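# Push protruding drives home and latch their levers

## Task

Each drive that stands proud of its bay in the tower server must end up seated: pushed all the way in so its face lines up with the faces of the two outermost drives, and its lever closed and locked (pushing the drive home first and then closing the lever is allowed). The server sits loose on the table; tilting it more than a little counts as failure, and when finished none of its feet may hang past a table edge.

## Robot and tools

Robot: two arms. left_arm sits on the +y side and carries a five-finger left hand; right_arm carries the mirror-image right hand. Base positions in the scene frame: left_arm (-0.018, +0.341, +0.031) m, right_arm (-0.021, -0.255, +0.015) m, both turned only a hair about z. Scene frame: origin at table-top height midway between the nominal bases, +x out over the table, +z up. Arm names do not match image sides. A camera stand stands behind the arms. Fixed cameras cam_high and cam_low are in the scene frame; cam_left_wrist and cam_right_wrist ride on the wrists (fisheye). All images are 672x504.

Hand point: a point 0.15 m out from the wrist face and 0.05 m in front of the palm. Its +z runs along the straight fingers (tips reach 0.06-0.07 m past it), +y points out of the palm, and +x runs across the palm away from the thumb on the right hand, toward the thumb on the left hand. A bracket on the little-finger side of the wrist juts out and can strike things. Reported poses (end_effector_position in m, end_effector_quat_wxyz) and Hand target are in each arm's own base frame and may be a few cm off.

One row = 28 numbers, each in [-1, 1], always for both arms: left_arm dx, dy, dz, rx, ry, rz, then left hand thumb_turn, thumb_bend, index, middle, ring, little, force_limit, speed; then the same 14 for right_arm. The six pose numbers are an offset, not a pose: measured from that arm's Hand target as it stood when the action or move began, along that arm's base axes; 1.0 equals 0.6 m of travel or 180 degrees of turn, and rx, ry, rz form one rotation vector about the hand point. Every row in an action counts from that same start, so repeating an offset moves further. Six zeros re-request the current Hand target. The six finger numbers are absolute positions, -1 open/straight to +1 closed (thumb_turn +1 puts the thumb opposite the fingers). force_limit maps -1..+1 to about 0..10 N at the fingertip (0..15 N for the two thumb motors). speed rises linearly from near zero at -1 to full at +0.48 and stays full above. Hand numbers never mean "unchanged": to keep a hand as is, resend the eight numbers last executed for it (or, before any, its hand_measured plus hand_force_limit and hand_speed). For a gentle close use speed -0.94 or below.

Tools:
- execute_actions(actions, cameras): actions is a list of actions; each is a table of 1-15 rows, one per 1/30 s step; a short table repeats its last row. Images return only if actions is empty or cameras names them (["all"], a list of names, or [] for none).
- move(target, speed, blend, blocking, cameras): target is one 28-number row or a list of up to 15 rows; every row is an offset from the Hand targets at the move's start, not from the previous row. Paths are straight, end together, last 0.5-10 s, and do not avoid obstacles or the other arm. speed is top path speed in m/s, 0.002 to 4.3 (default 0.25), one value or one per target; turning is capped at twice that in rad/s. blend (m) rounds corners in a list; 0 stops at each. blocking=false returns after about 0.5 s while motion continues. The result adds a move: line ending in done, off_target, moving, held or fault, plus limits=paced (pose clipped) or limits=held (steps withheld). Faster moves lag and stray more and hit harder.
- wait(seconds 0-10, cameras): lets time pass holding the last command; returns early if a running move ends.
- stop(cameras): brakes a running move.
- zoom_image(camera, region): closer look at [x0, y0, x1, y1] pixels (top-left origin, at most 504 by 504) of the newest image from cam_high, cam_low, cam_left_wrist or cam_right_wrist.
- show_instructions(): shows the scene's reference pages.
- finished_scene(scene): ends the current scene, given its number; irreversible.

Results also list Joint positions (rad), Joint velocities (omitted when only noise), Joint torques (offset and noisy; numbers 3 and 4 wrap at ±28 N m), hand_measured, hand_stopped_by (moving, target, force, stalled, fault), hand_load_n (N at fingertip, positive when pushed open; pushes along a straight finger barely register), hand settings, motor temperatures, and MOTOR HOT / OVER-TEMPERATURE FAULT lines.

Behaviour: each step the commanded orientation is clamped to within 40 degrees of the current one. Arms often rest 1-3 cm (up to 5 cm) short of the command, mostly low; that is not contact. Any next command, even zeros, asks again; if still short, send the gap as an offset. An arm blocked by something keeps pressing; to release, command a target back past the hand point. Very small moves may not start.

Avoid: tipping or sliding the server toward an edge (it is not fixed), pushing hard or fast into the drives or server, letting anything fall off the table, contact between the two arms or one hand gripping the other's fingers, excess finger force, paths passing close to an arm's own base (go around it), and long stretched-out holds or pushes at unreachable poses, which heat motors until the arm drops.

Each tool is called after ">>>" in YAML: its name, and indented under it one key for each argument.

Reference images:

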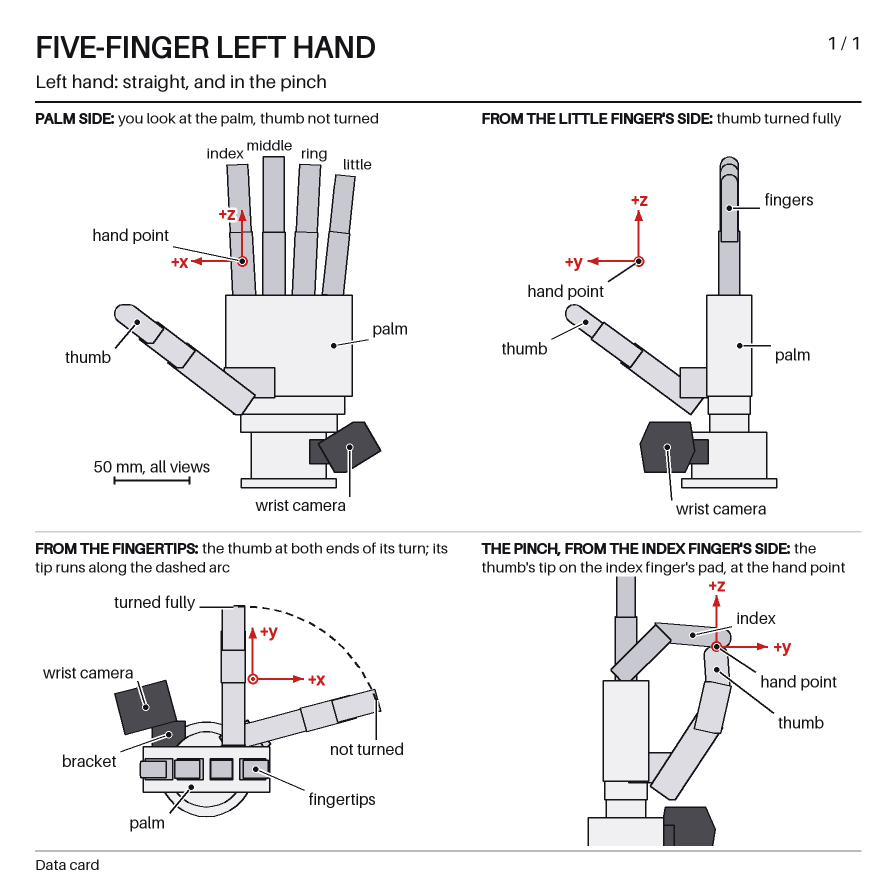

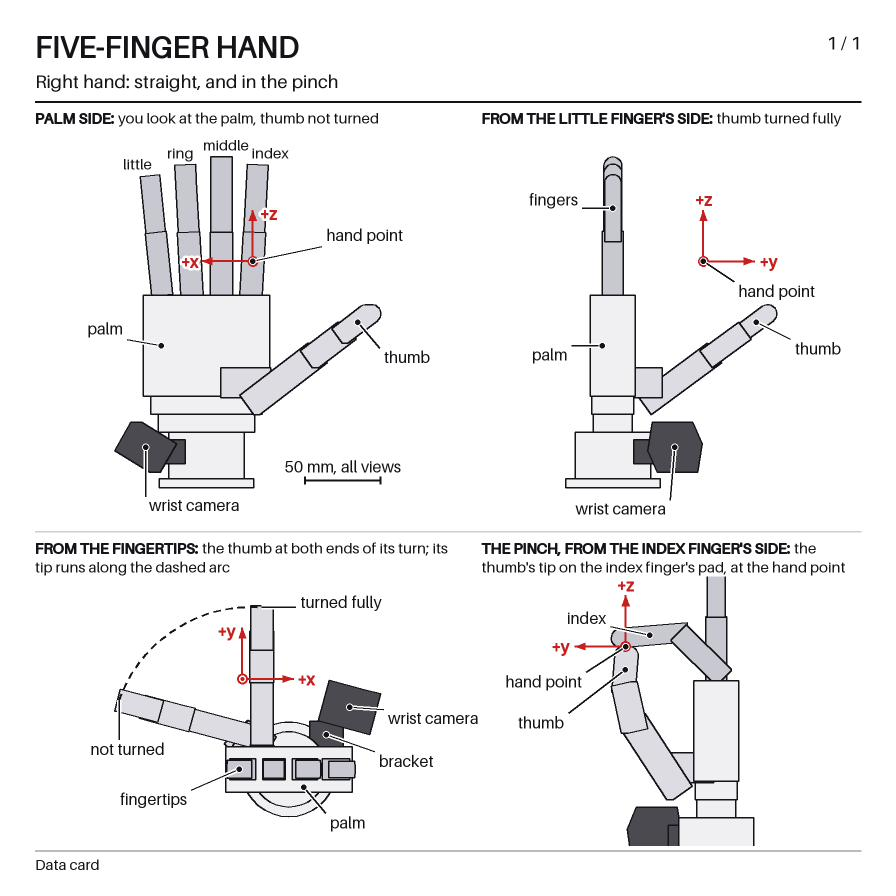

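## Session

>>> execute_actions:
  actions: []

>>> zoom_image:
  camera: "cam_high"
  region: [350, 230, 490, 370]

>>> zoom_image:
  camera: "cam_low"
  region: [230, 80, 370, 220]

Scene clock: 0.00 s.
left_arm: end_effector_position=(+0.5612, +0.0771, +0.0702) hand_measured=(-1.000, -1.000, -1.000, -1.000, -1.000, -1.000) hand_load_n=(+0.0, +0.0, +0.0, +0.0, +0.0, +0.0) hand_stopped_by=(target, target, target, target, target, target) hand_force_limit=0.00 hand_speed=-0.80 end_effector_quat_wxyz=(-0.074, -0.341, +0.937, -0.011) | right_arm: end_effector_position=(+0.2148, -0.2470, +0.1622) hand_measured=(-1.000, -1.000, -1.000, -1.000, -1.000, -1.000) hand_load_n=(+0.0, +0.5, +0.0, +0.0, +0.0, +0.0) hand_stopped_by=(target, target, target, target, target, target) hand_force_limit=0.00 hand_speed=-0.80 end_effector_quat_wxyz=(-0.335, -0.481, +0.806, -0.078)
Joint positions: left_arm=[0.1 2.158 1.951 -1.502 0.058 0.977] | right_arm=[-0.553 1.492 1.163 -1.448 0.677 0.015]
Joint velocities: within noise
Joint torques (N m): no reading
Motor temperatures (°C): left_arm=[24 26 30 27 25 27] | right_arm=[27 31 29 28 27 25]
Heat: left arm: hottest elbow 30 °C; right arm: hottest shoulder 31 °C.
Hand target: left_arm +0.5684, +0.0778, +0.0780; -0.063, -0.341, +0.938, -0.014 | right_arm +0.2209, -0.2508, +0.1690; -0.330, -0.478, +0.809, -0.089

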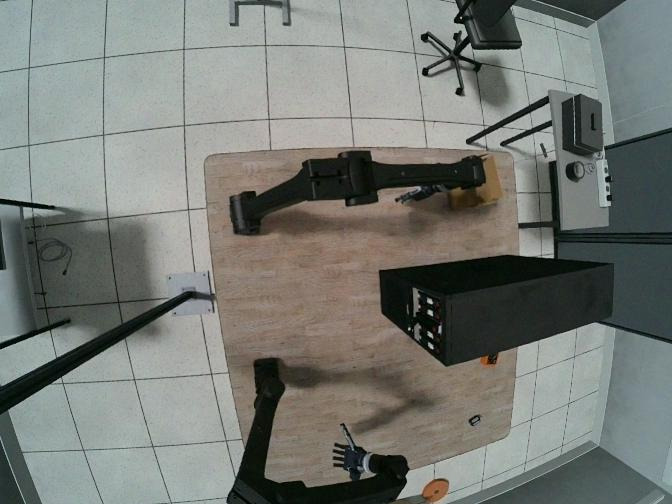

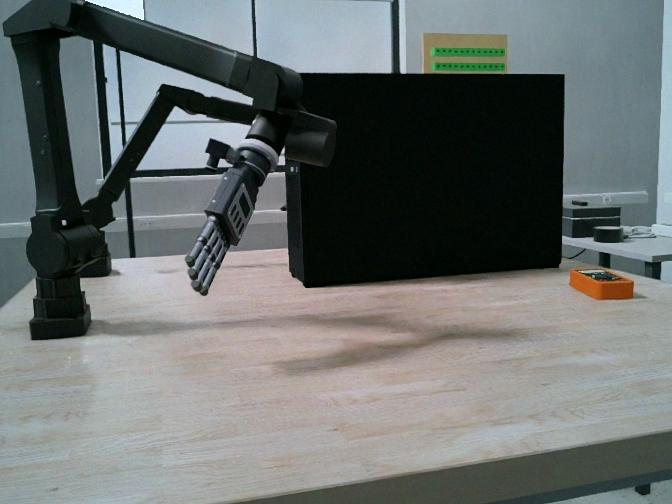

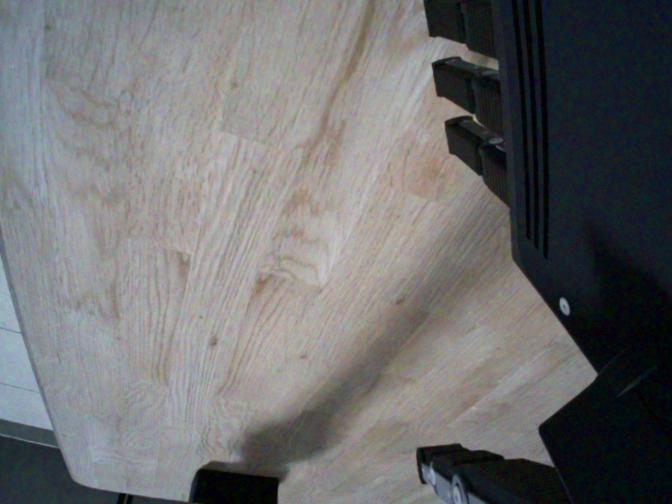

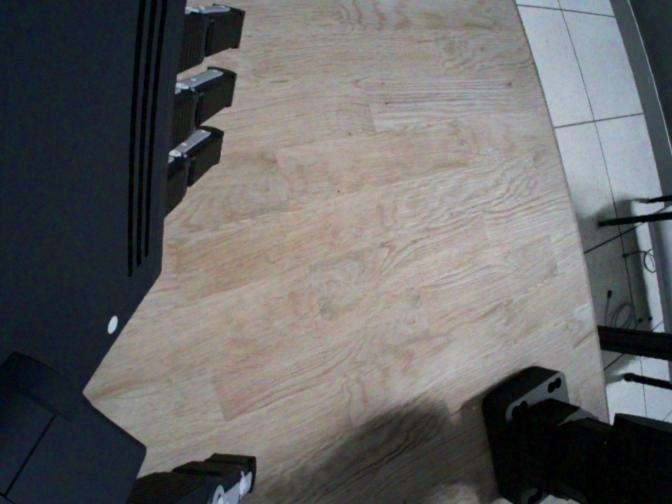

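Scaled by 3.600 from the camera's 672x504 image, which has a finer 960x720 frame.

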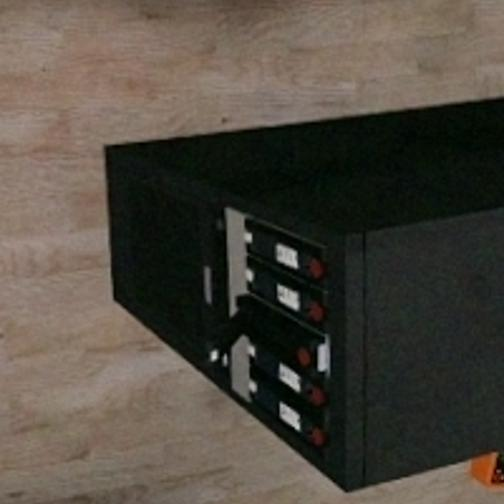

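Scaled by 3.600 from the camera's 672x504 image, which has a finer 960x720 frame.

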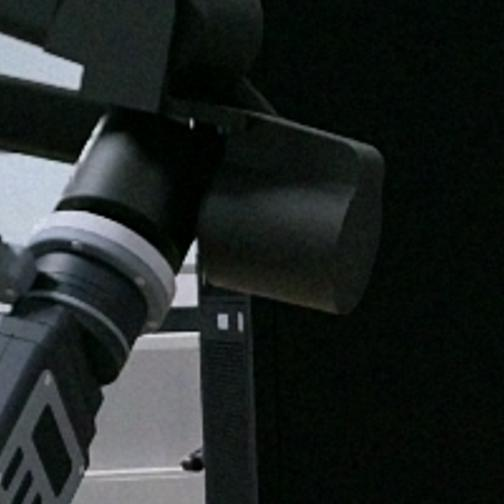

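>>> move:
  target:
    - [-0.15,0,0.45,0,0,0,-1,-1,-1,-1,-1,-1,0,-0.8,0.0,0.12,0.3,0.048,-0.293,0.166,-1,-1,1,1,1,-1,0,0]
    - [-0.467,-0.08,0.87,-0.28,-0.323,0.111,-1,-1,-1,-1,-1,-1,0,-0.8,0.0485,0.501,0.352,0.096,-0.586,0.332,-1,-1,1,1,1,-1,0,0]
  speed: 0.35
  blend: 0.05
  cameras: ["all"]

Scene clock: 51.67 s.
left_arm: end_effector_position=(+0.2893, +0.0275, +0.6022) hand_measured=(-1.000, -1.000, -1.000, -1.000, -1.000, -1.000) hand_load_n=(-0.5, +0.0, +0.0, +0.0, +0.0, +0.0) hand_stopped_by=(target, target, target, target, target, target) hand_force_limit=0.00 hand_speed=-0.80 end_effector_quat_wxyz=(+0.268, -0.374, +0.691, -0.558) | right_arm: end_effector_position=(+0.2501, +0.0471, +0.3772) hand_measured=(-1.000, -1.000, +1.000, +1.000, +1.000, -1.000) hand_load_n=(-0.5, +0.0, +0.5, +0.0, +0.0, +0.0) hand_stopped_by=(target, target, target, target, target, target) hand_force_limit=0.00 hand_speed=0.00 end_effector_quat_wxyz=(+0.542, -0.555, +0.450, -0.443)
Joint positions: left_arm=[0.758 1.096 1.862 -1.68 1.272 0.844] | right_arm=[-0.308 0.173 0.666 -0.518 -0.512 -0.016]
Joint torques (N m): left_arm=[0.15 -3.43 6.11 0.98 0.66 -0.16] | right_arm=[0.67 3.31 7.71 3.4 0.11 0.22]
Heat: left arm: hottest elbow 34 °C; right arm: hottest shoulder 32 °C.
Hand target: left_arm +0.2882, +0.0297, +0.6001; +0.255, -0.381, +0.690, -0.560 | right_arm +0.2500, +0.0498, +0.3801; +0.549, -0.550, +0.445, -0.445
Off the commanded pose: left_arm 0.003 m, 2 deg | right_arm 0.004 m, 1 deg.
joint sent to its limit (left arm) — joint 4 (wrist pitch), lower limit. The joint targets still meet the commanded pose.
move: done

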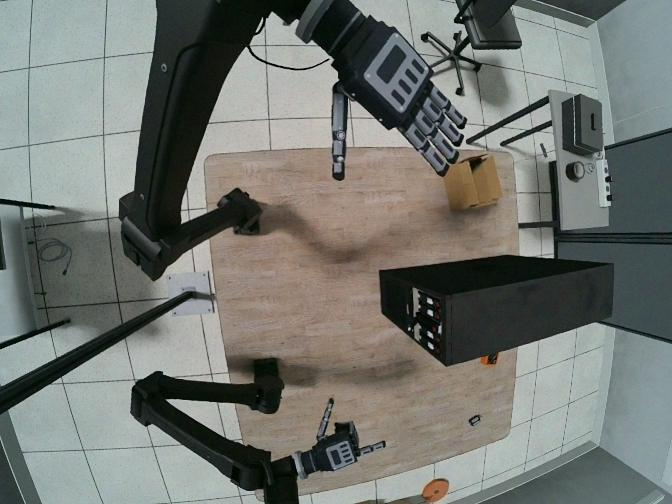

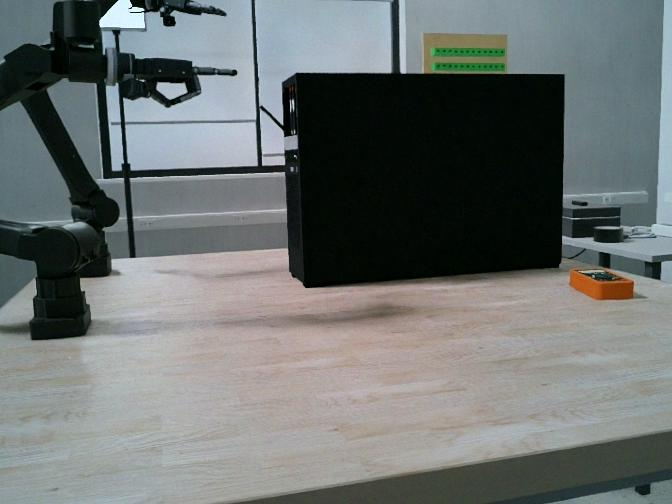

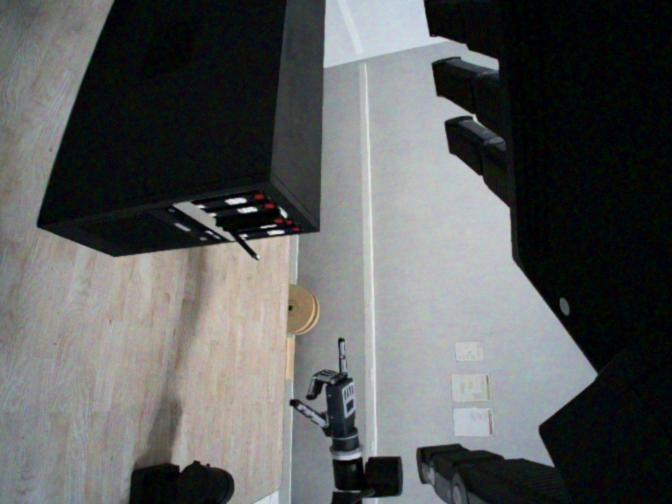

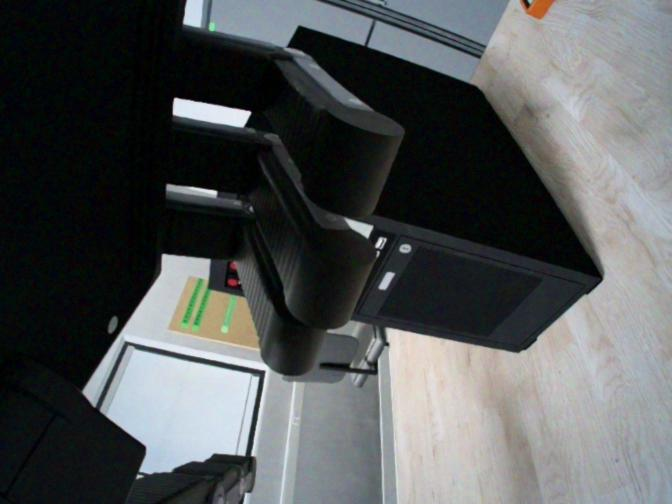

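>>> move:
  target:
    - [0,0,0,0,0,0,-1,-1,-1,-1,-1,-1,0,-0.8,0.15,0.2,0.017,0,0,0,-1,-1,1,1,1,-1,0,0]
    - [0,0,0,0,0,0,-1,-1,-1,-1,-1,-1,0,-0.8,0.1,0.467,0.028,0,0,0,-1,-1,1,1,1,-1,0,0]
  speed: 0.2
  blend: 0.03
  cameras: ["cam_high","cam_low","cam_left_wrist"]

>>> zoom_image:
  camera: "cam_low"
  region: [220, 50, 320, 150]

>>> zoom_image:
  camera: "cam_high"
  region: [350, 270, 460, 380]

>>> zoom_image:
  camera: "cam_left_wrist"
  region: [190, 170, 320, 280]

Scene clock: 75.33 s.
left_arm: end_effector_position=(+0.2893, +0.0275, +0.6022) hand_measured=(-1.000, -1.000, -1.000, -1.000, -1.000, -1.000) hand_load_n=(+0.0, +0.0, +0.0, +0.0, +0.0, +0.0) hand_stopped_by=(target, target, target, target, target, target) hand_force_limit=0.00 hand_speed=-0.80 end_effector_quat_wxyz=(+0.268, -0.374, +0.691, -0.558) | right_arm: end_effector_position=(+0.3060, +0.3192, +0.3569) hand_measured=(-1.000, -1.000, +1.000, +1.000, +1.000, -1.000) hand_load_n=(+0.0, +0.0, +0.0, +0.0, +0.0, +0.0) hand_stopped_by=(target, target, target, target, target, target) hand_force_limit=0.00 hand_speed=0.00 end_effector_quat_wxyz=(-0.522, +0.575, -0.440, +0.450)
Joint positions: left_arm=[0.758 1.096 1.862 -1.68 1.272 0.844] | right_arm=[1.116 0.864 0.79 -0.004 0.908 0.004]
Joint torques (N m): left_arm=[0.09 -3.37 6.17 1.01 0.66 -0.16] | right_arm=[0.44 -2.37 14.08 3.11 0.21 0.06]
Heat: left arm: hottest elbow 33 °C; right arm: hottest elbow 32 °C.
Hand target: left_arm +0.2882, +0.0297, +0.6001; +0.255, -0.381, +0.690, -0.560 | right_arm +0.3099, +0.3301, +0.3969; -0.549, +0.550, -0.445, +0.445
Off the commanded pose: left_arm 0.003 m, 2 deg | right_arm 0.042 m, 4 deg.
joint sent to its limit (left arm) — joint 4 (wrist pitch), lower limit. The joint targets still meet the commanded pose.
move: off_target (right_arm)
Images, in order (width x height): cam_high 672x504, cam_low 672x504, cam_left_wrist 672x504.

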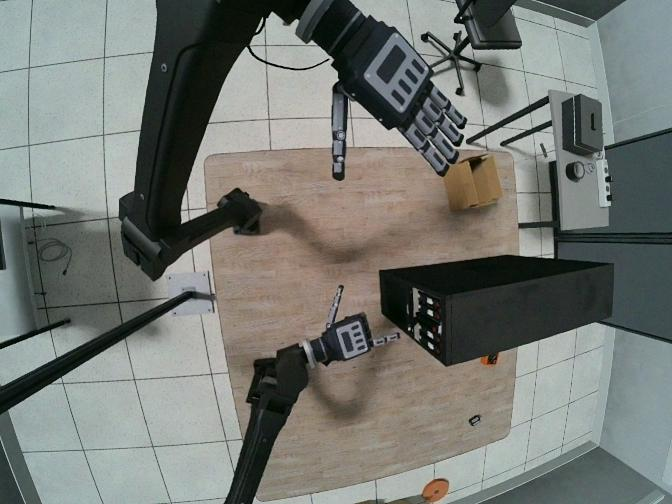

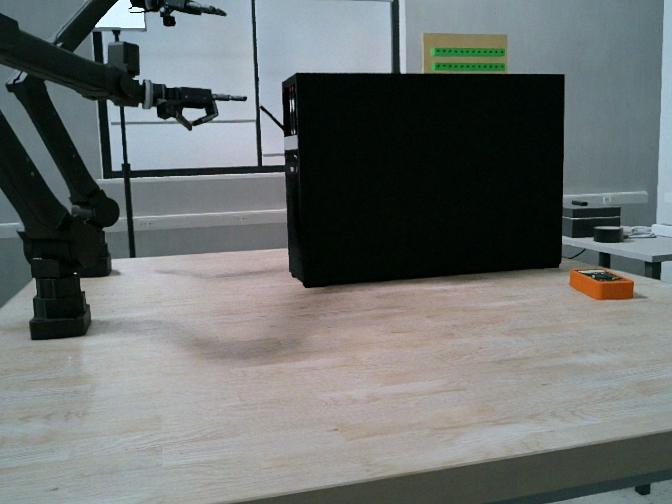

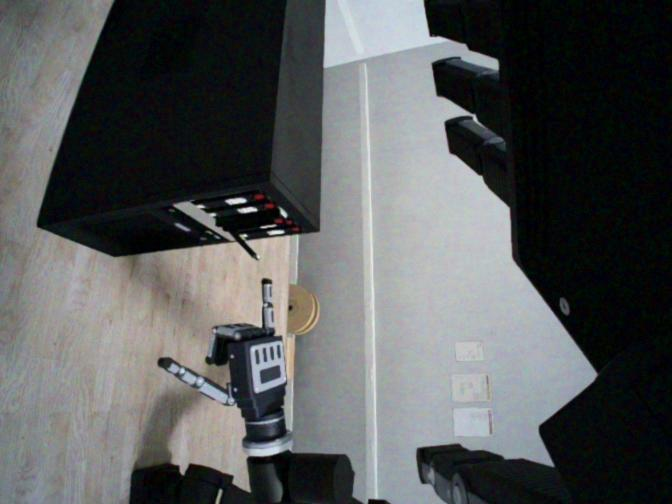

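Scaled by 5.040 from the camera's 672x504 image, which has a finer 960x720 frame.

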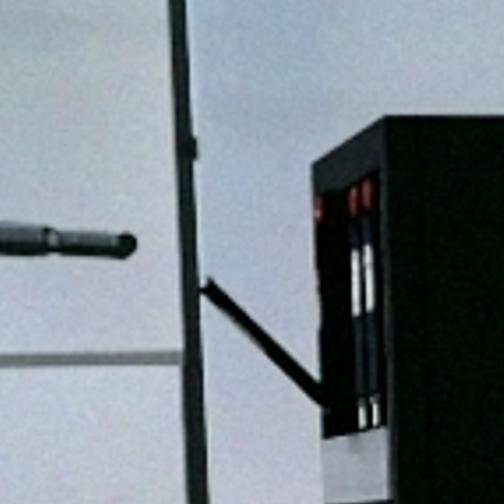

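Scaled by 4.582 from the camera's 672x504 image, which has a finer 960x720 frame.

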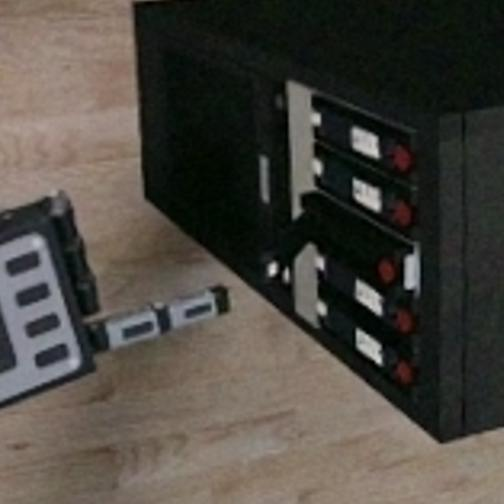

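Scaled by 3.877 from the camera's 672x504 image, which has a finer 960x720 frame.

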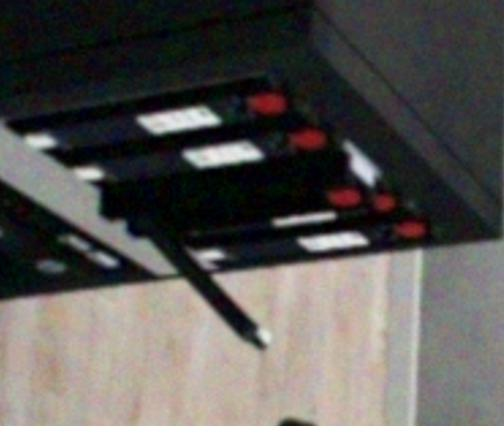

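>>> move:
  target: [0,0,0,0,0,0,-1,-1,-1,-1,-1,-1,0,-0.8,0.113,0.03,0.0,0,0,0,-1,-1,1,1,1,-1,0,0]
  speed: 0.1
  cameras: ["cam_high","cam_low","cam_left_wrist"]

>>> zoom_image:
  camera: "cam_low"
  region: [220, 50, 320, 150]

>>> zoom_image:
  camera: "cam_high"
  region: [350, 270, 460, 380]

>>> zoom_image:
  camera: "cam_left_wrist"
  region: [190, 170, 320, 280]

Scene clock: 100.93 s.
left_arm: end_effector_position=(+0.2893, +0.0275, +0.6022) hand_measured=(-1.000, -1.000, -1.000, -1.000, -1.000, -1.000) hand_load_n=(+0.0, +0.0, +0.0, +0.0, +0.0, +0.0) hand_stopped_by=(target, target, target, target, target, target) hand_force_limit=0.00 hand_speed=-0.80 end_effector_quat_wxyz=(+0.268, -0.374, +0.691, -0.558) | right_arm: end_effector_position=(+0.3663, +0.3403, +0.3565) hand_measured=(-1.000, -1.000, +1.000, +1.000, +1.000, -1.000) hand_load_n=(+0.0, +0.0, +0.0, +0.0, +0.0, +0.0) hand_stopped_by=(target, target, target, target, target, target) hand_force_limit=0.00 hand_speed=0.00 end_effector_quat_wxyz=(-0.524, +0.577, -0.442, +0.444)
Joint positions: left_arm=[0.758 1.096 1.862 -1.68 1.272 0.844] | right_arm=[0.973 1.01 0.872 0.06 0.757 0.004]
Joint torques (N m): left_arm=[0.15 -3.25 6.15 0.99 0.65 -0.15] | right_arm=[-0.67 -4.13 14.12 3.28 -0.01 0.05]
Motor temperatures (°C): left_arm=[24 27 33 27 26 27] | right_arm=[27 31 35 28 27 25]
Heat: left arm: hottest elbow 33 °C; right arm: hottest elbow 35 °C.
Hand target: left_arm +0.2882, +0.0297, +0.6001; +0.255, -0.381, +0.690, -0.560 | right_arm +0.3777, +0.3480, +0.3969; -0.549, +0.550, -0.445, +0.445
Off the commanded pose: left_arm 0.003 m, 2 deg | right_arm 0.043 m, 4 deg.
joint sent to its limit (left arm) — joint 4 (wrist pitch), lower limit. The joint targets still meet the commanded pose.
move: off_target (right_arm)
Images, in order (width x height): cam_high 672x504, cam_low 672x504, cam_left_wrist 672x504.

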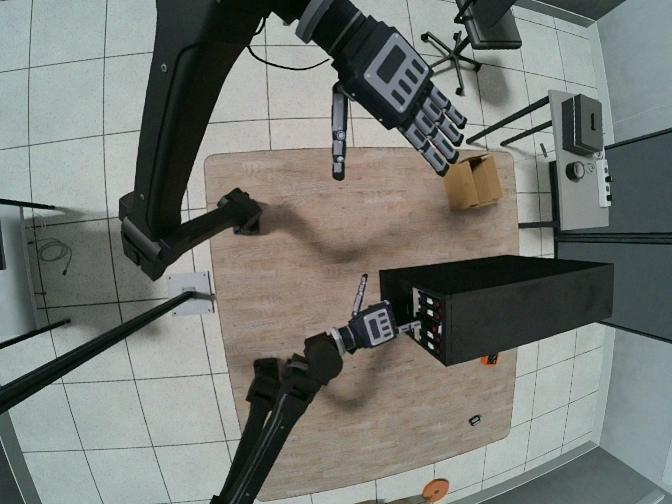

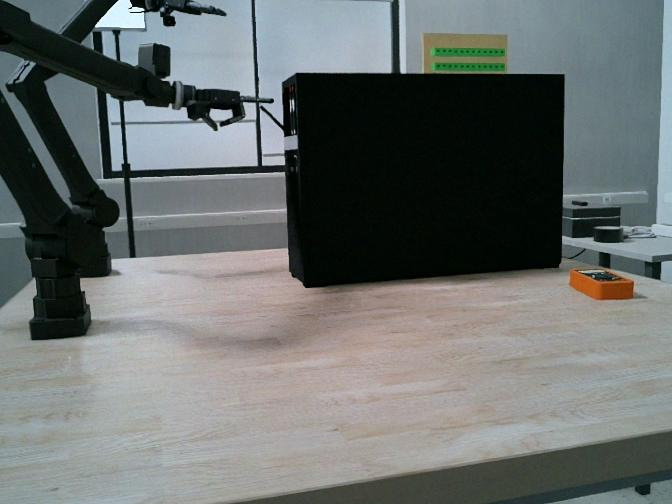

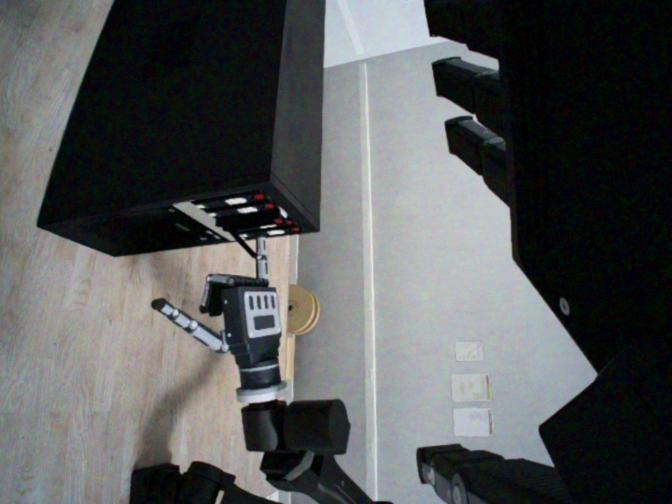

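Scaled by 5.040 from the camera's 672x504 image, which has a finer 960x720 frame.

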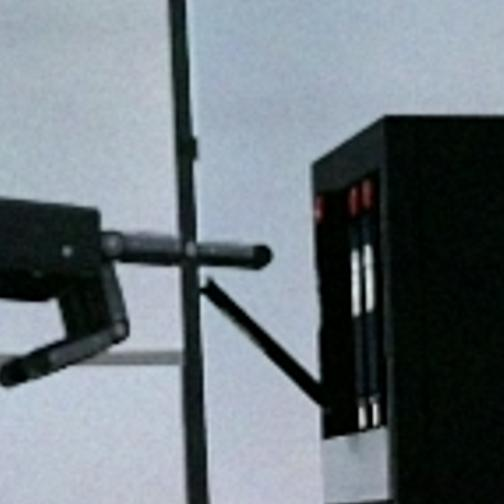

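Scaled by 4.582 from the camera's 672x504 image, which has a finer 960x720 frame.

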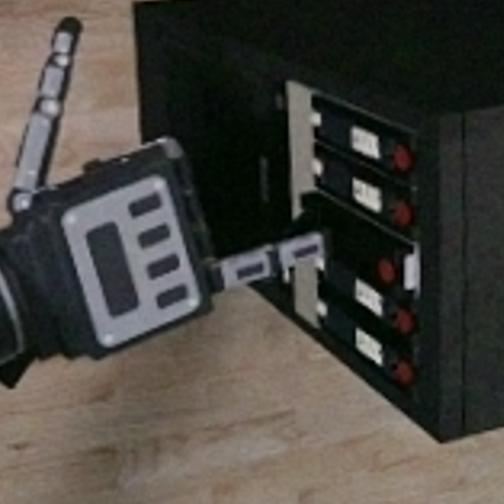

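Scaled by 3.877 from the camera's 672x504 image, which has a finer 960x720 frame.

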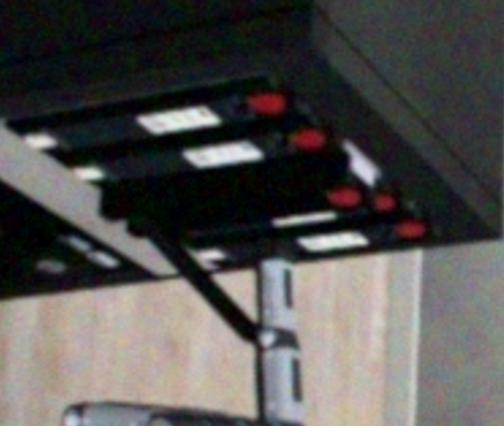

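>>> move:
  target: [0,0,0,0,0,0,-1,-1,-1,-1,-1,-1,0,-0.8,0.053,0.0,0.01,0,0,0,-1,-1,1,1,1,-1,0,0]
  speed: 0.06
  cameras: ["cam_high","cam_low","cam_left_wrist"]

>>> zoom_image:
  camera: "cam_low"
  region: [220, 50, 320, 150]

>>> zoom_image:
  camera: "cam_high"
  region: [350, 270, 460, 380]

>>> zoom_image:
  camera: "cam_left_wrist"
  region: [190, 170, 320, 280]

Scene clock: 117.70 s.
left_arm: end_effector_position=(+0.2893, +0.0275, +0.6022) hand_measured=(-1.000, -1.000, -1.000, -1.000, -1.000, -1.000) hand_load_n=(+0.0, +0.0, +0.0, +0.0, +0.0, +0.0) hand_stopped_by=(target, target, target, target, target, target) hand_force_limit=0.00 hand_speed=-0.80 end_effector_quat_wxyz=(+0.268, -0.374, +0.691, -0.558) | right_arm: end_effector_position=(+0.3921, +0.3411, +0.3616) hand_measured=(-1.000, -1.000, +1.000, +1.000, +1.000, -1.000) hand_load_n=(-0.5, +0.0, +0.0, +0.0, +0.0, -1.0) hand_stopped_by=(target, target, target, target, target, target) hand_force_limit=0.00 hand_speed=0.00 end_effector_quat_wxyz=(-0.526, +0.577, -0.443, +0.441)
Joint positions: left_arm=[0.758 1.096 1.862 -1.68 1.272 0.844] | right_arm=[0.91 1.052 0.913 0.063 0.689 0.004]
Joint torques (N m): left_arm=[0.09 -3.31 6.16 0.99 0.66 -0.16] | right_arm=[-1.32 -4.07 14.8 3.29 -0.23 0.04]
Heat: left arm: hottest elbow 33 °C; right arm: hottest elbow 35 °C.
Hand target: left_arm +0.2882, +0.0297, +0.6001; +0.255, -0.381, +0.690, -0.560 | right_arm +0.4095, +0.3481, +0.4030; -0.549, +0.550, -0.445, +0.445
Off the commanded pose: left_arm 0.003 m, 2 deg | right_arm 0.045 m, 4 deg.
joint sent to its limit (left arm) — joint 4 (wrist pitch), lower limit. The joint targets still meet the commanded pose.
move: off_target (right_arm)
Images, in order (width x height): cam_high 672x504, cam_low 672x504, cam_left_wrist 672x504.

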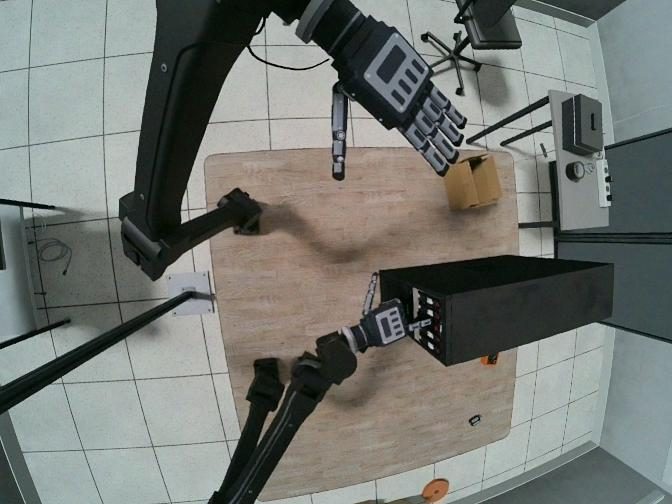

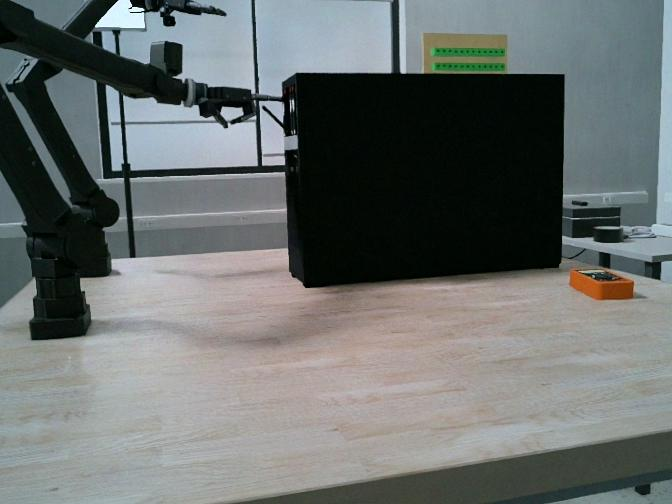

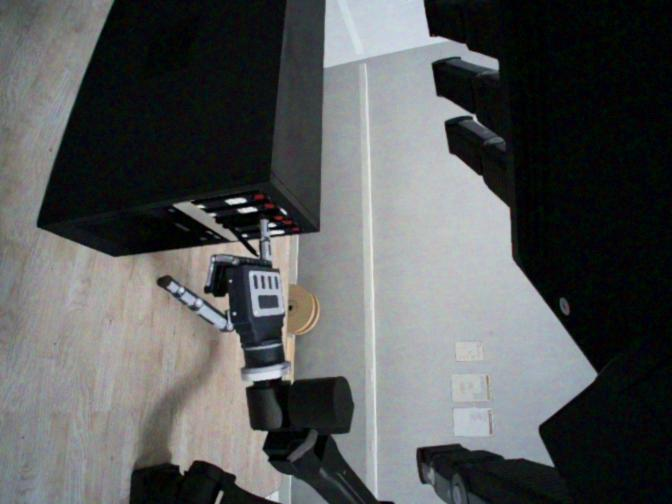

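Scaled by 5.040 from the camera's 672x504 image, which has a finer 960x720 frame.

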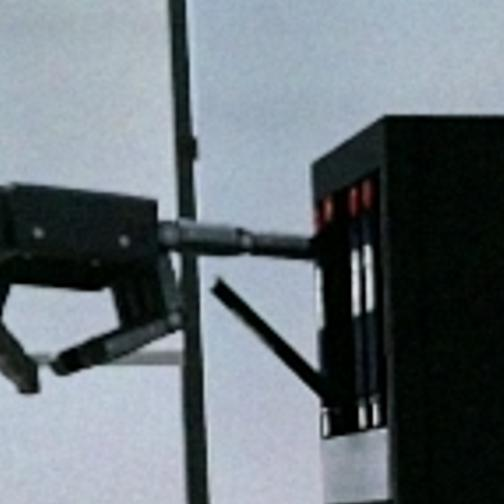

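Scaled by 4.582 from the camera's 672x504 image, which has a finer 960x720 frame.

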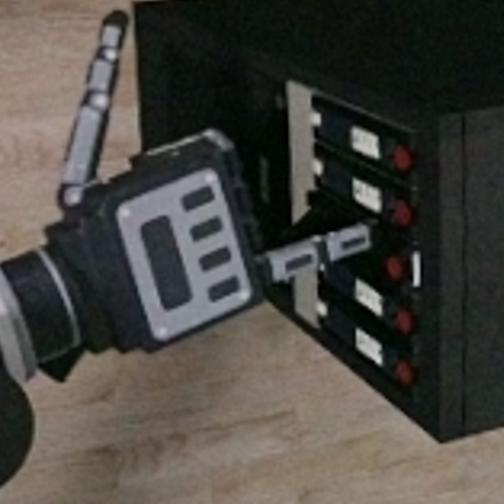

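Scaled by 3.877 from the camera's 672x504 image, which has a finer 960x720 frame.

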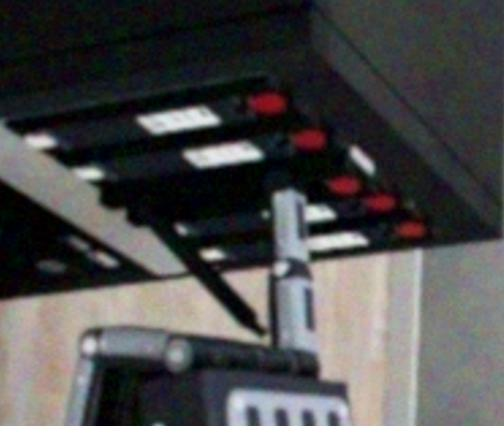

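>>> move:
  target:
    - [0,0,0,0,0,0,-1,-1,-1,-1,-1,-1,0,-0.8,-0.035,-0.012,0.0,0,0,0,-1,-1,1,1,1,-1,0,0]
    - [0,0,0,0,0,0,-1,-1,-1,-1,-1,-1,0,-0.8,-0.01,-0.012,0.0,0,0,0,-1,-1,1,1,1,-1,0,0]
    - [0,0,0,0,0,0,-1,-1,-1,-1,-1,-1,0,-0.8,0.035,-0.007,0.003,0,0,0,-1,-1,1,1,1,-1,0,0]
  speed: 0.06
  cameras: ["cam_high","cam_low","cam_left_wrist"]

>>> zoom_image:
  camera: "cam_low"
  region: [220, 50, 320, 150]

>>> zoom_image:
  camera: "cam_high"
  region: [350, 270, 460, 380]

>>> zoom_image:
  camera: "cam_left_wrist"
  region: [190, 170, 320, 280]

Scene clock: 137.93 s.
left_arm: end_effector_position=(+0.2893, +0.0275, +0.6022) hand_measured=(-1.000, -1.000, -1.000, -1.000, -1.000, -1.000) hand_load_n=(+0.0, +0.0, +0.0, +0.0, +0.0, +0.0) hand_stopped_by=(target, target, target, target, target, target) hand_force_limit=0.00 hand_speed=-0.80 end_effector_quat_wxyz=(+0.268, -0.374, +0.691, -0.558) | right_arm: end_effector_position=(+0.3952, +0.3354, +0.3706) hand_measured=(-1.000, -1.000, +1.000, +1.000, +1.000, -1.000) hand_load_n=(+0.0, +0.0, +0.0, +0.5, +0.0, -3.5) hand_stopped_by=(target, target, target, target, target, target) hand_force_limit=0.00 hand_speed=0.00 end_effector_quat_wxyz=(+0.534, -0.573, +0.441, -0.438)
Joint positions: left_arm=[0.758 1.096 1.862 -1.68 1.272 0.844] | right_arm=[0.888 1.037 0.915 0.064 0.659 0.004]
Joint torques (N m): left_arm=[0.15 -3.31 6.19 1.02 0.66 -0.15] | right_arm=[-3.37 -1.08 16.16 3.58 -1.04 0.02]
Heat: left arm: hottest elbow 32 °C; right arm: hottest elbow 38 °C.
Hand target: left_arm +0.2882, +0.0297, +0.6001; +0.255, -0.381, +0.690, -0.560 | right_arm +0.4305, +0.3438, +0.4048; +0.549, -0.550, +0.445, -0.445
Off the commanded pose: left_arm 0.003 m, 2 deg | right_arm 0.050 m, 3 deg.
joint sent to its limit (left arm) — joint 4 (wrist pitch), lower limit. The joint targets still meet the commanded pose.
move: off_target (right_arm)
Images, in order (width x height): cam_high 672x504, cam_low 672x504, cam_left_wrist 672x504.

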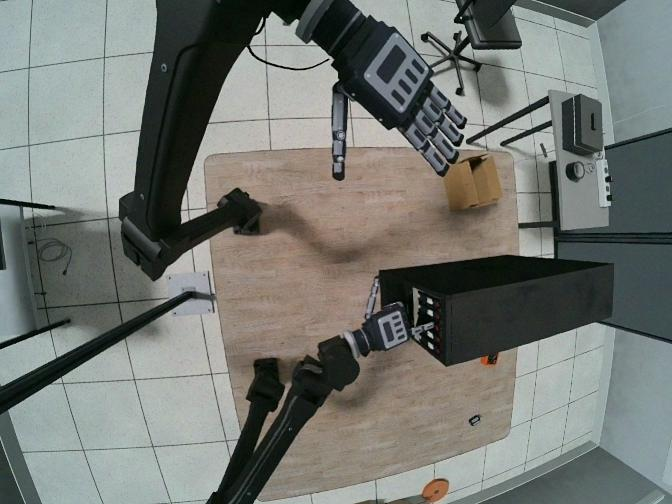

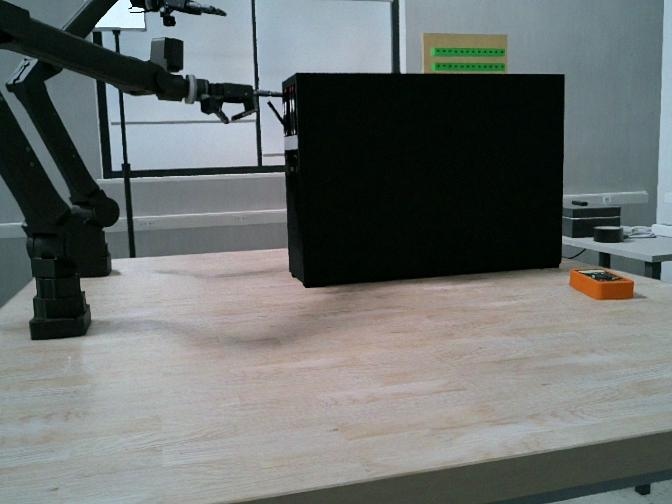

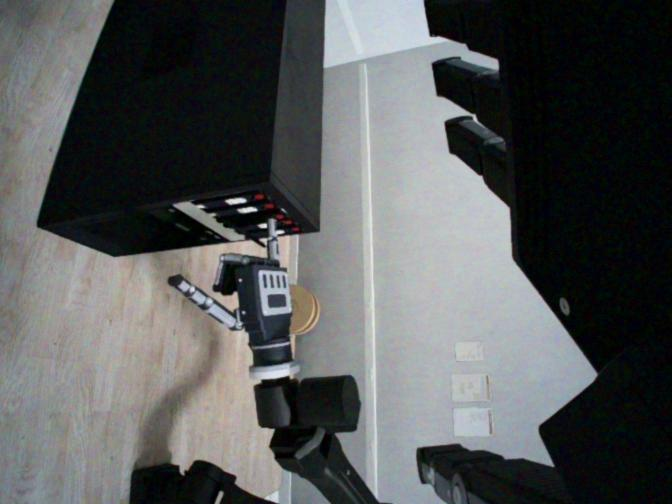

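Scaled by 5.040 from the camera's 672x504 image, which has a finer 960x720 frame.

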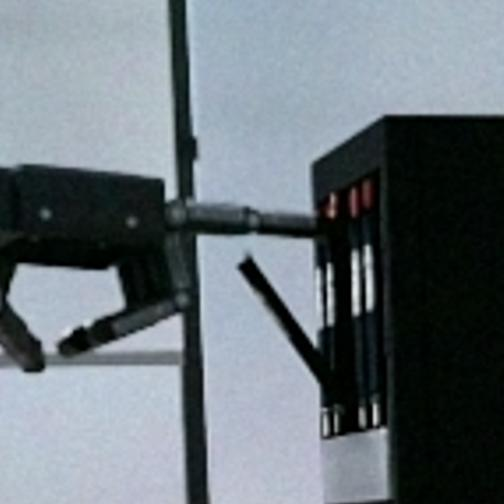

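Scaled by 4.582 from the camera's 672x504 image, which has a finer 960x720 frame.

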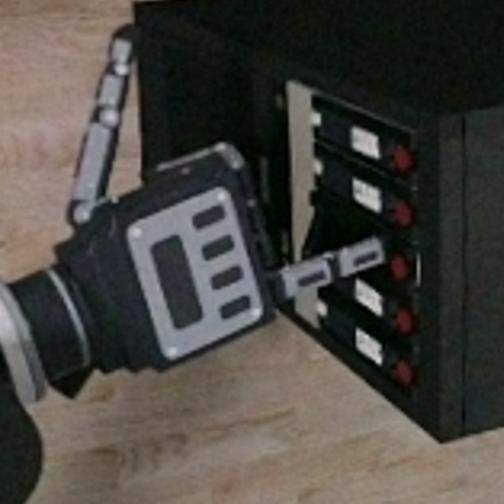

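Scaled by 3.877 from the camera's 672x504 image, which has a finer 960x720 frame.

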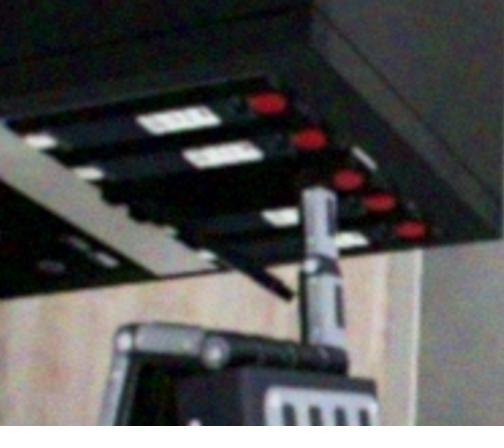

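>>> move:
  target:
    - [0,0,0,0,0,0,-1,-1,-1,-1,-1,-1,0,-0.8,-0.1425,-0.035,0.0,0,0,0,-1,-1,1,1,1,-1,0,0]
    - [0,0,0,0,0,0,-1,-1,-1,-1,-1,-1,0,-0.8,-0.1425,-0.035,-0.108,0,0,0,-1,-1,1,1,1,-1,0,0]
    - [0,0,0,0,0,0,-1,-1,-1,-1,-1,-1,0,-0.8,-0.1425,-0.035,-0.048,0,0,0,-1,-1,1,1,1,-1,0,0]
  speed: 0.1
  cameras: ["cam_high","cam_low","cam_left_wrist"]

>>> zoom_image:
  camera: "cam_low"
  region: [220, 50, 320, 150]

>>> zoom_image:
  camera: "cam_high"
  region: [350, 270, 460, 380]

>>> zoom_image:
  camera: "cam_left_wrist"
  region: [190, 170, 320, 280]

Scene clock: 169.00 s.
left_arm: end_effector_position=(+0.2893, +0.0275, +0.6022) hand_measured=(-1.000, -1.000, -1.000, -1.000, -1.000, -1.000) hand_load_n=(-0.5, +0.0, +0.0, +0.0, +0.0, +0.0) hand_stopped_by=(target, target, target, target, target, target) hand_force_limit=0.00 hand_speed=-0.80 end_effector_quat_wxyz=(+0.268, -0.374, +0.691, -0.558) | right_arm: end_effector_position=(+0.3434, +0.3163, +0.3466) hand_measured=(-1.000, -1.000, +1.000, +1.000, +1.000, -1.000) hand_load_n=(-0.5, +0.0, +0.0, +0.0, +0.0, +0.0) hand_stopped_by=(target, target, target, target, target, target) hand_force_limit=0.00 hand_speed=0.00 end_effector_quat_wxyz=(+0.536, -0.561, +0.446, -0.446)
Joint positions: left_arm=[0.758 1.096 1.862 -1.68 1.272 0.844] | right_arm=[0.997 0.913 0.765 0.109 0.792 0.004]
Joint torques (N m): left_arm=[0.09 -3.31 6.16 1.01 0.66 -0.16] | right_arm=[0.5 -3.49 13.22 1.57 0.14 0.05]
Heat: left arm: hottest elbow 32 °C; right arm: hottest elbow 39 °C.
Hand target: left_arm +0.2882, +0.0297, +0.6001; +0.255, -0.381, +0.690, -0.560 | right_arm +0.3450, +0.3228, +0.3762; +0.549, -0.550, +0.445, -0.445
Off the commanded pose: left_arm 0.003 m, 2 deg | right_arm 0.030 m, 2 deg.
joint sent to its limit (left arm) — joint 4 (wrist pitch), lower limit. The joint targets still meet the commanded pose.
move: off_target (right_arm)
Images, in order (width x height): cam_high 672x504, cam_low 672x504, cam_left_wrist 672x504.

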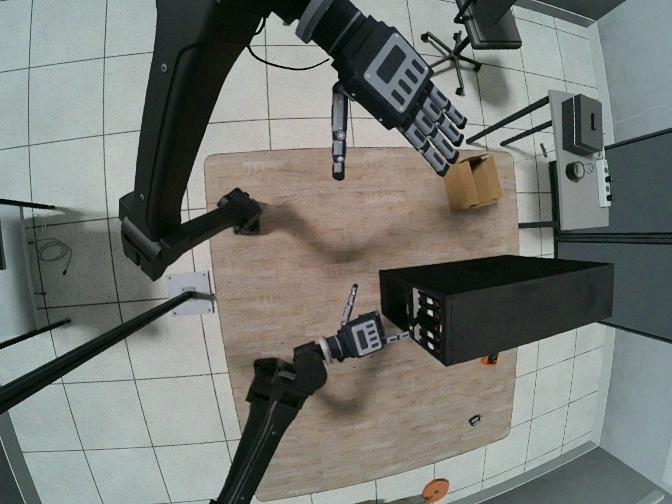

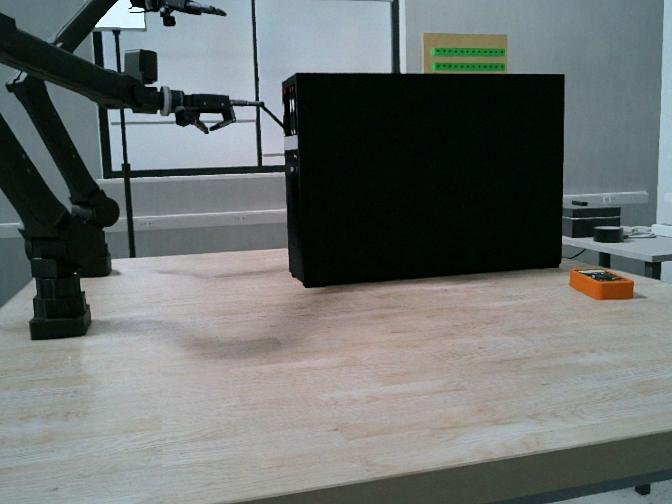

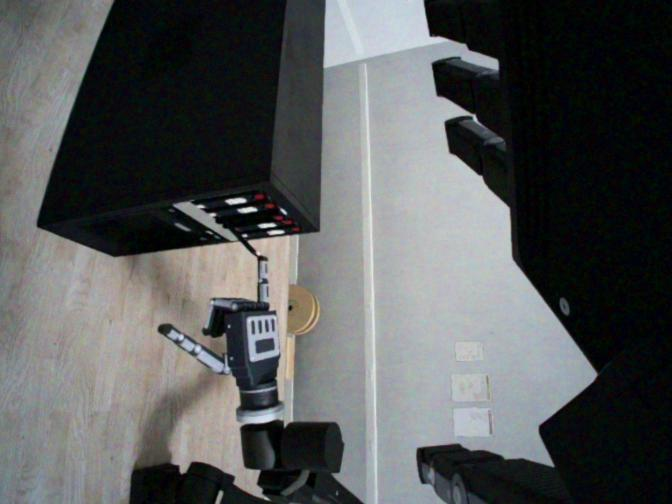

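Scaled by 5.040 from the camera's 672x504 image, which has a finer 960x720 frame.

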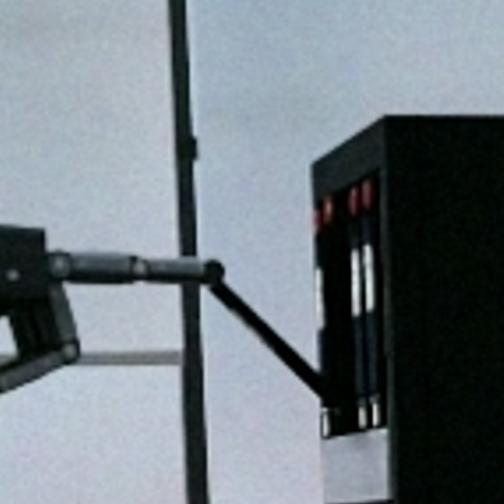

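Scaled by 4.582 from the camera's 672x504 image, which has a finer 960x720 frame.

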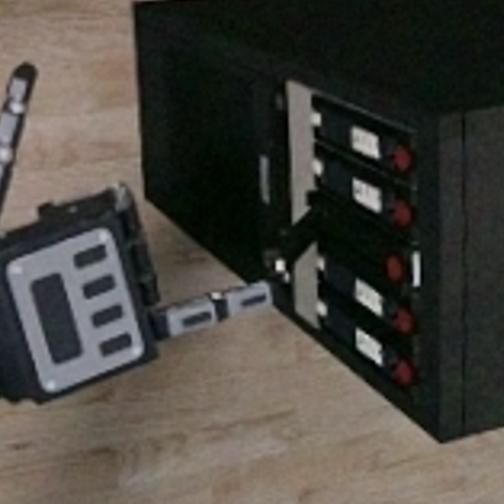

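Scaled by 3.877 from the camera's 672x504 image, which has a finer 960x720 frame.

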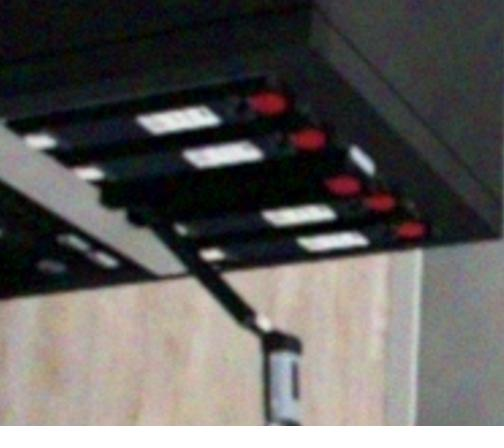

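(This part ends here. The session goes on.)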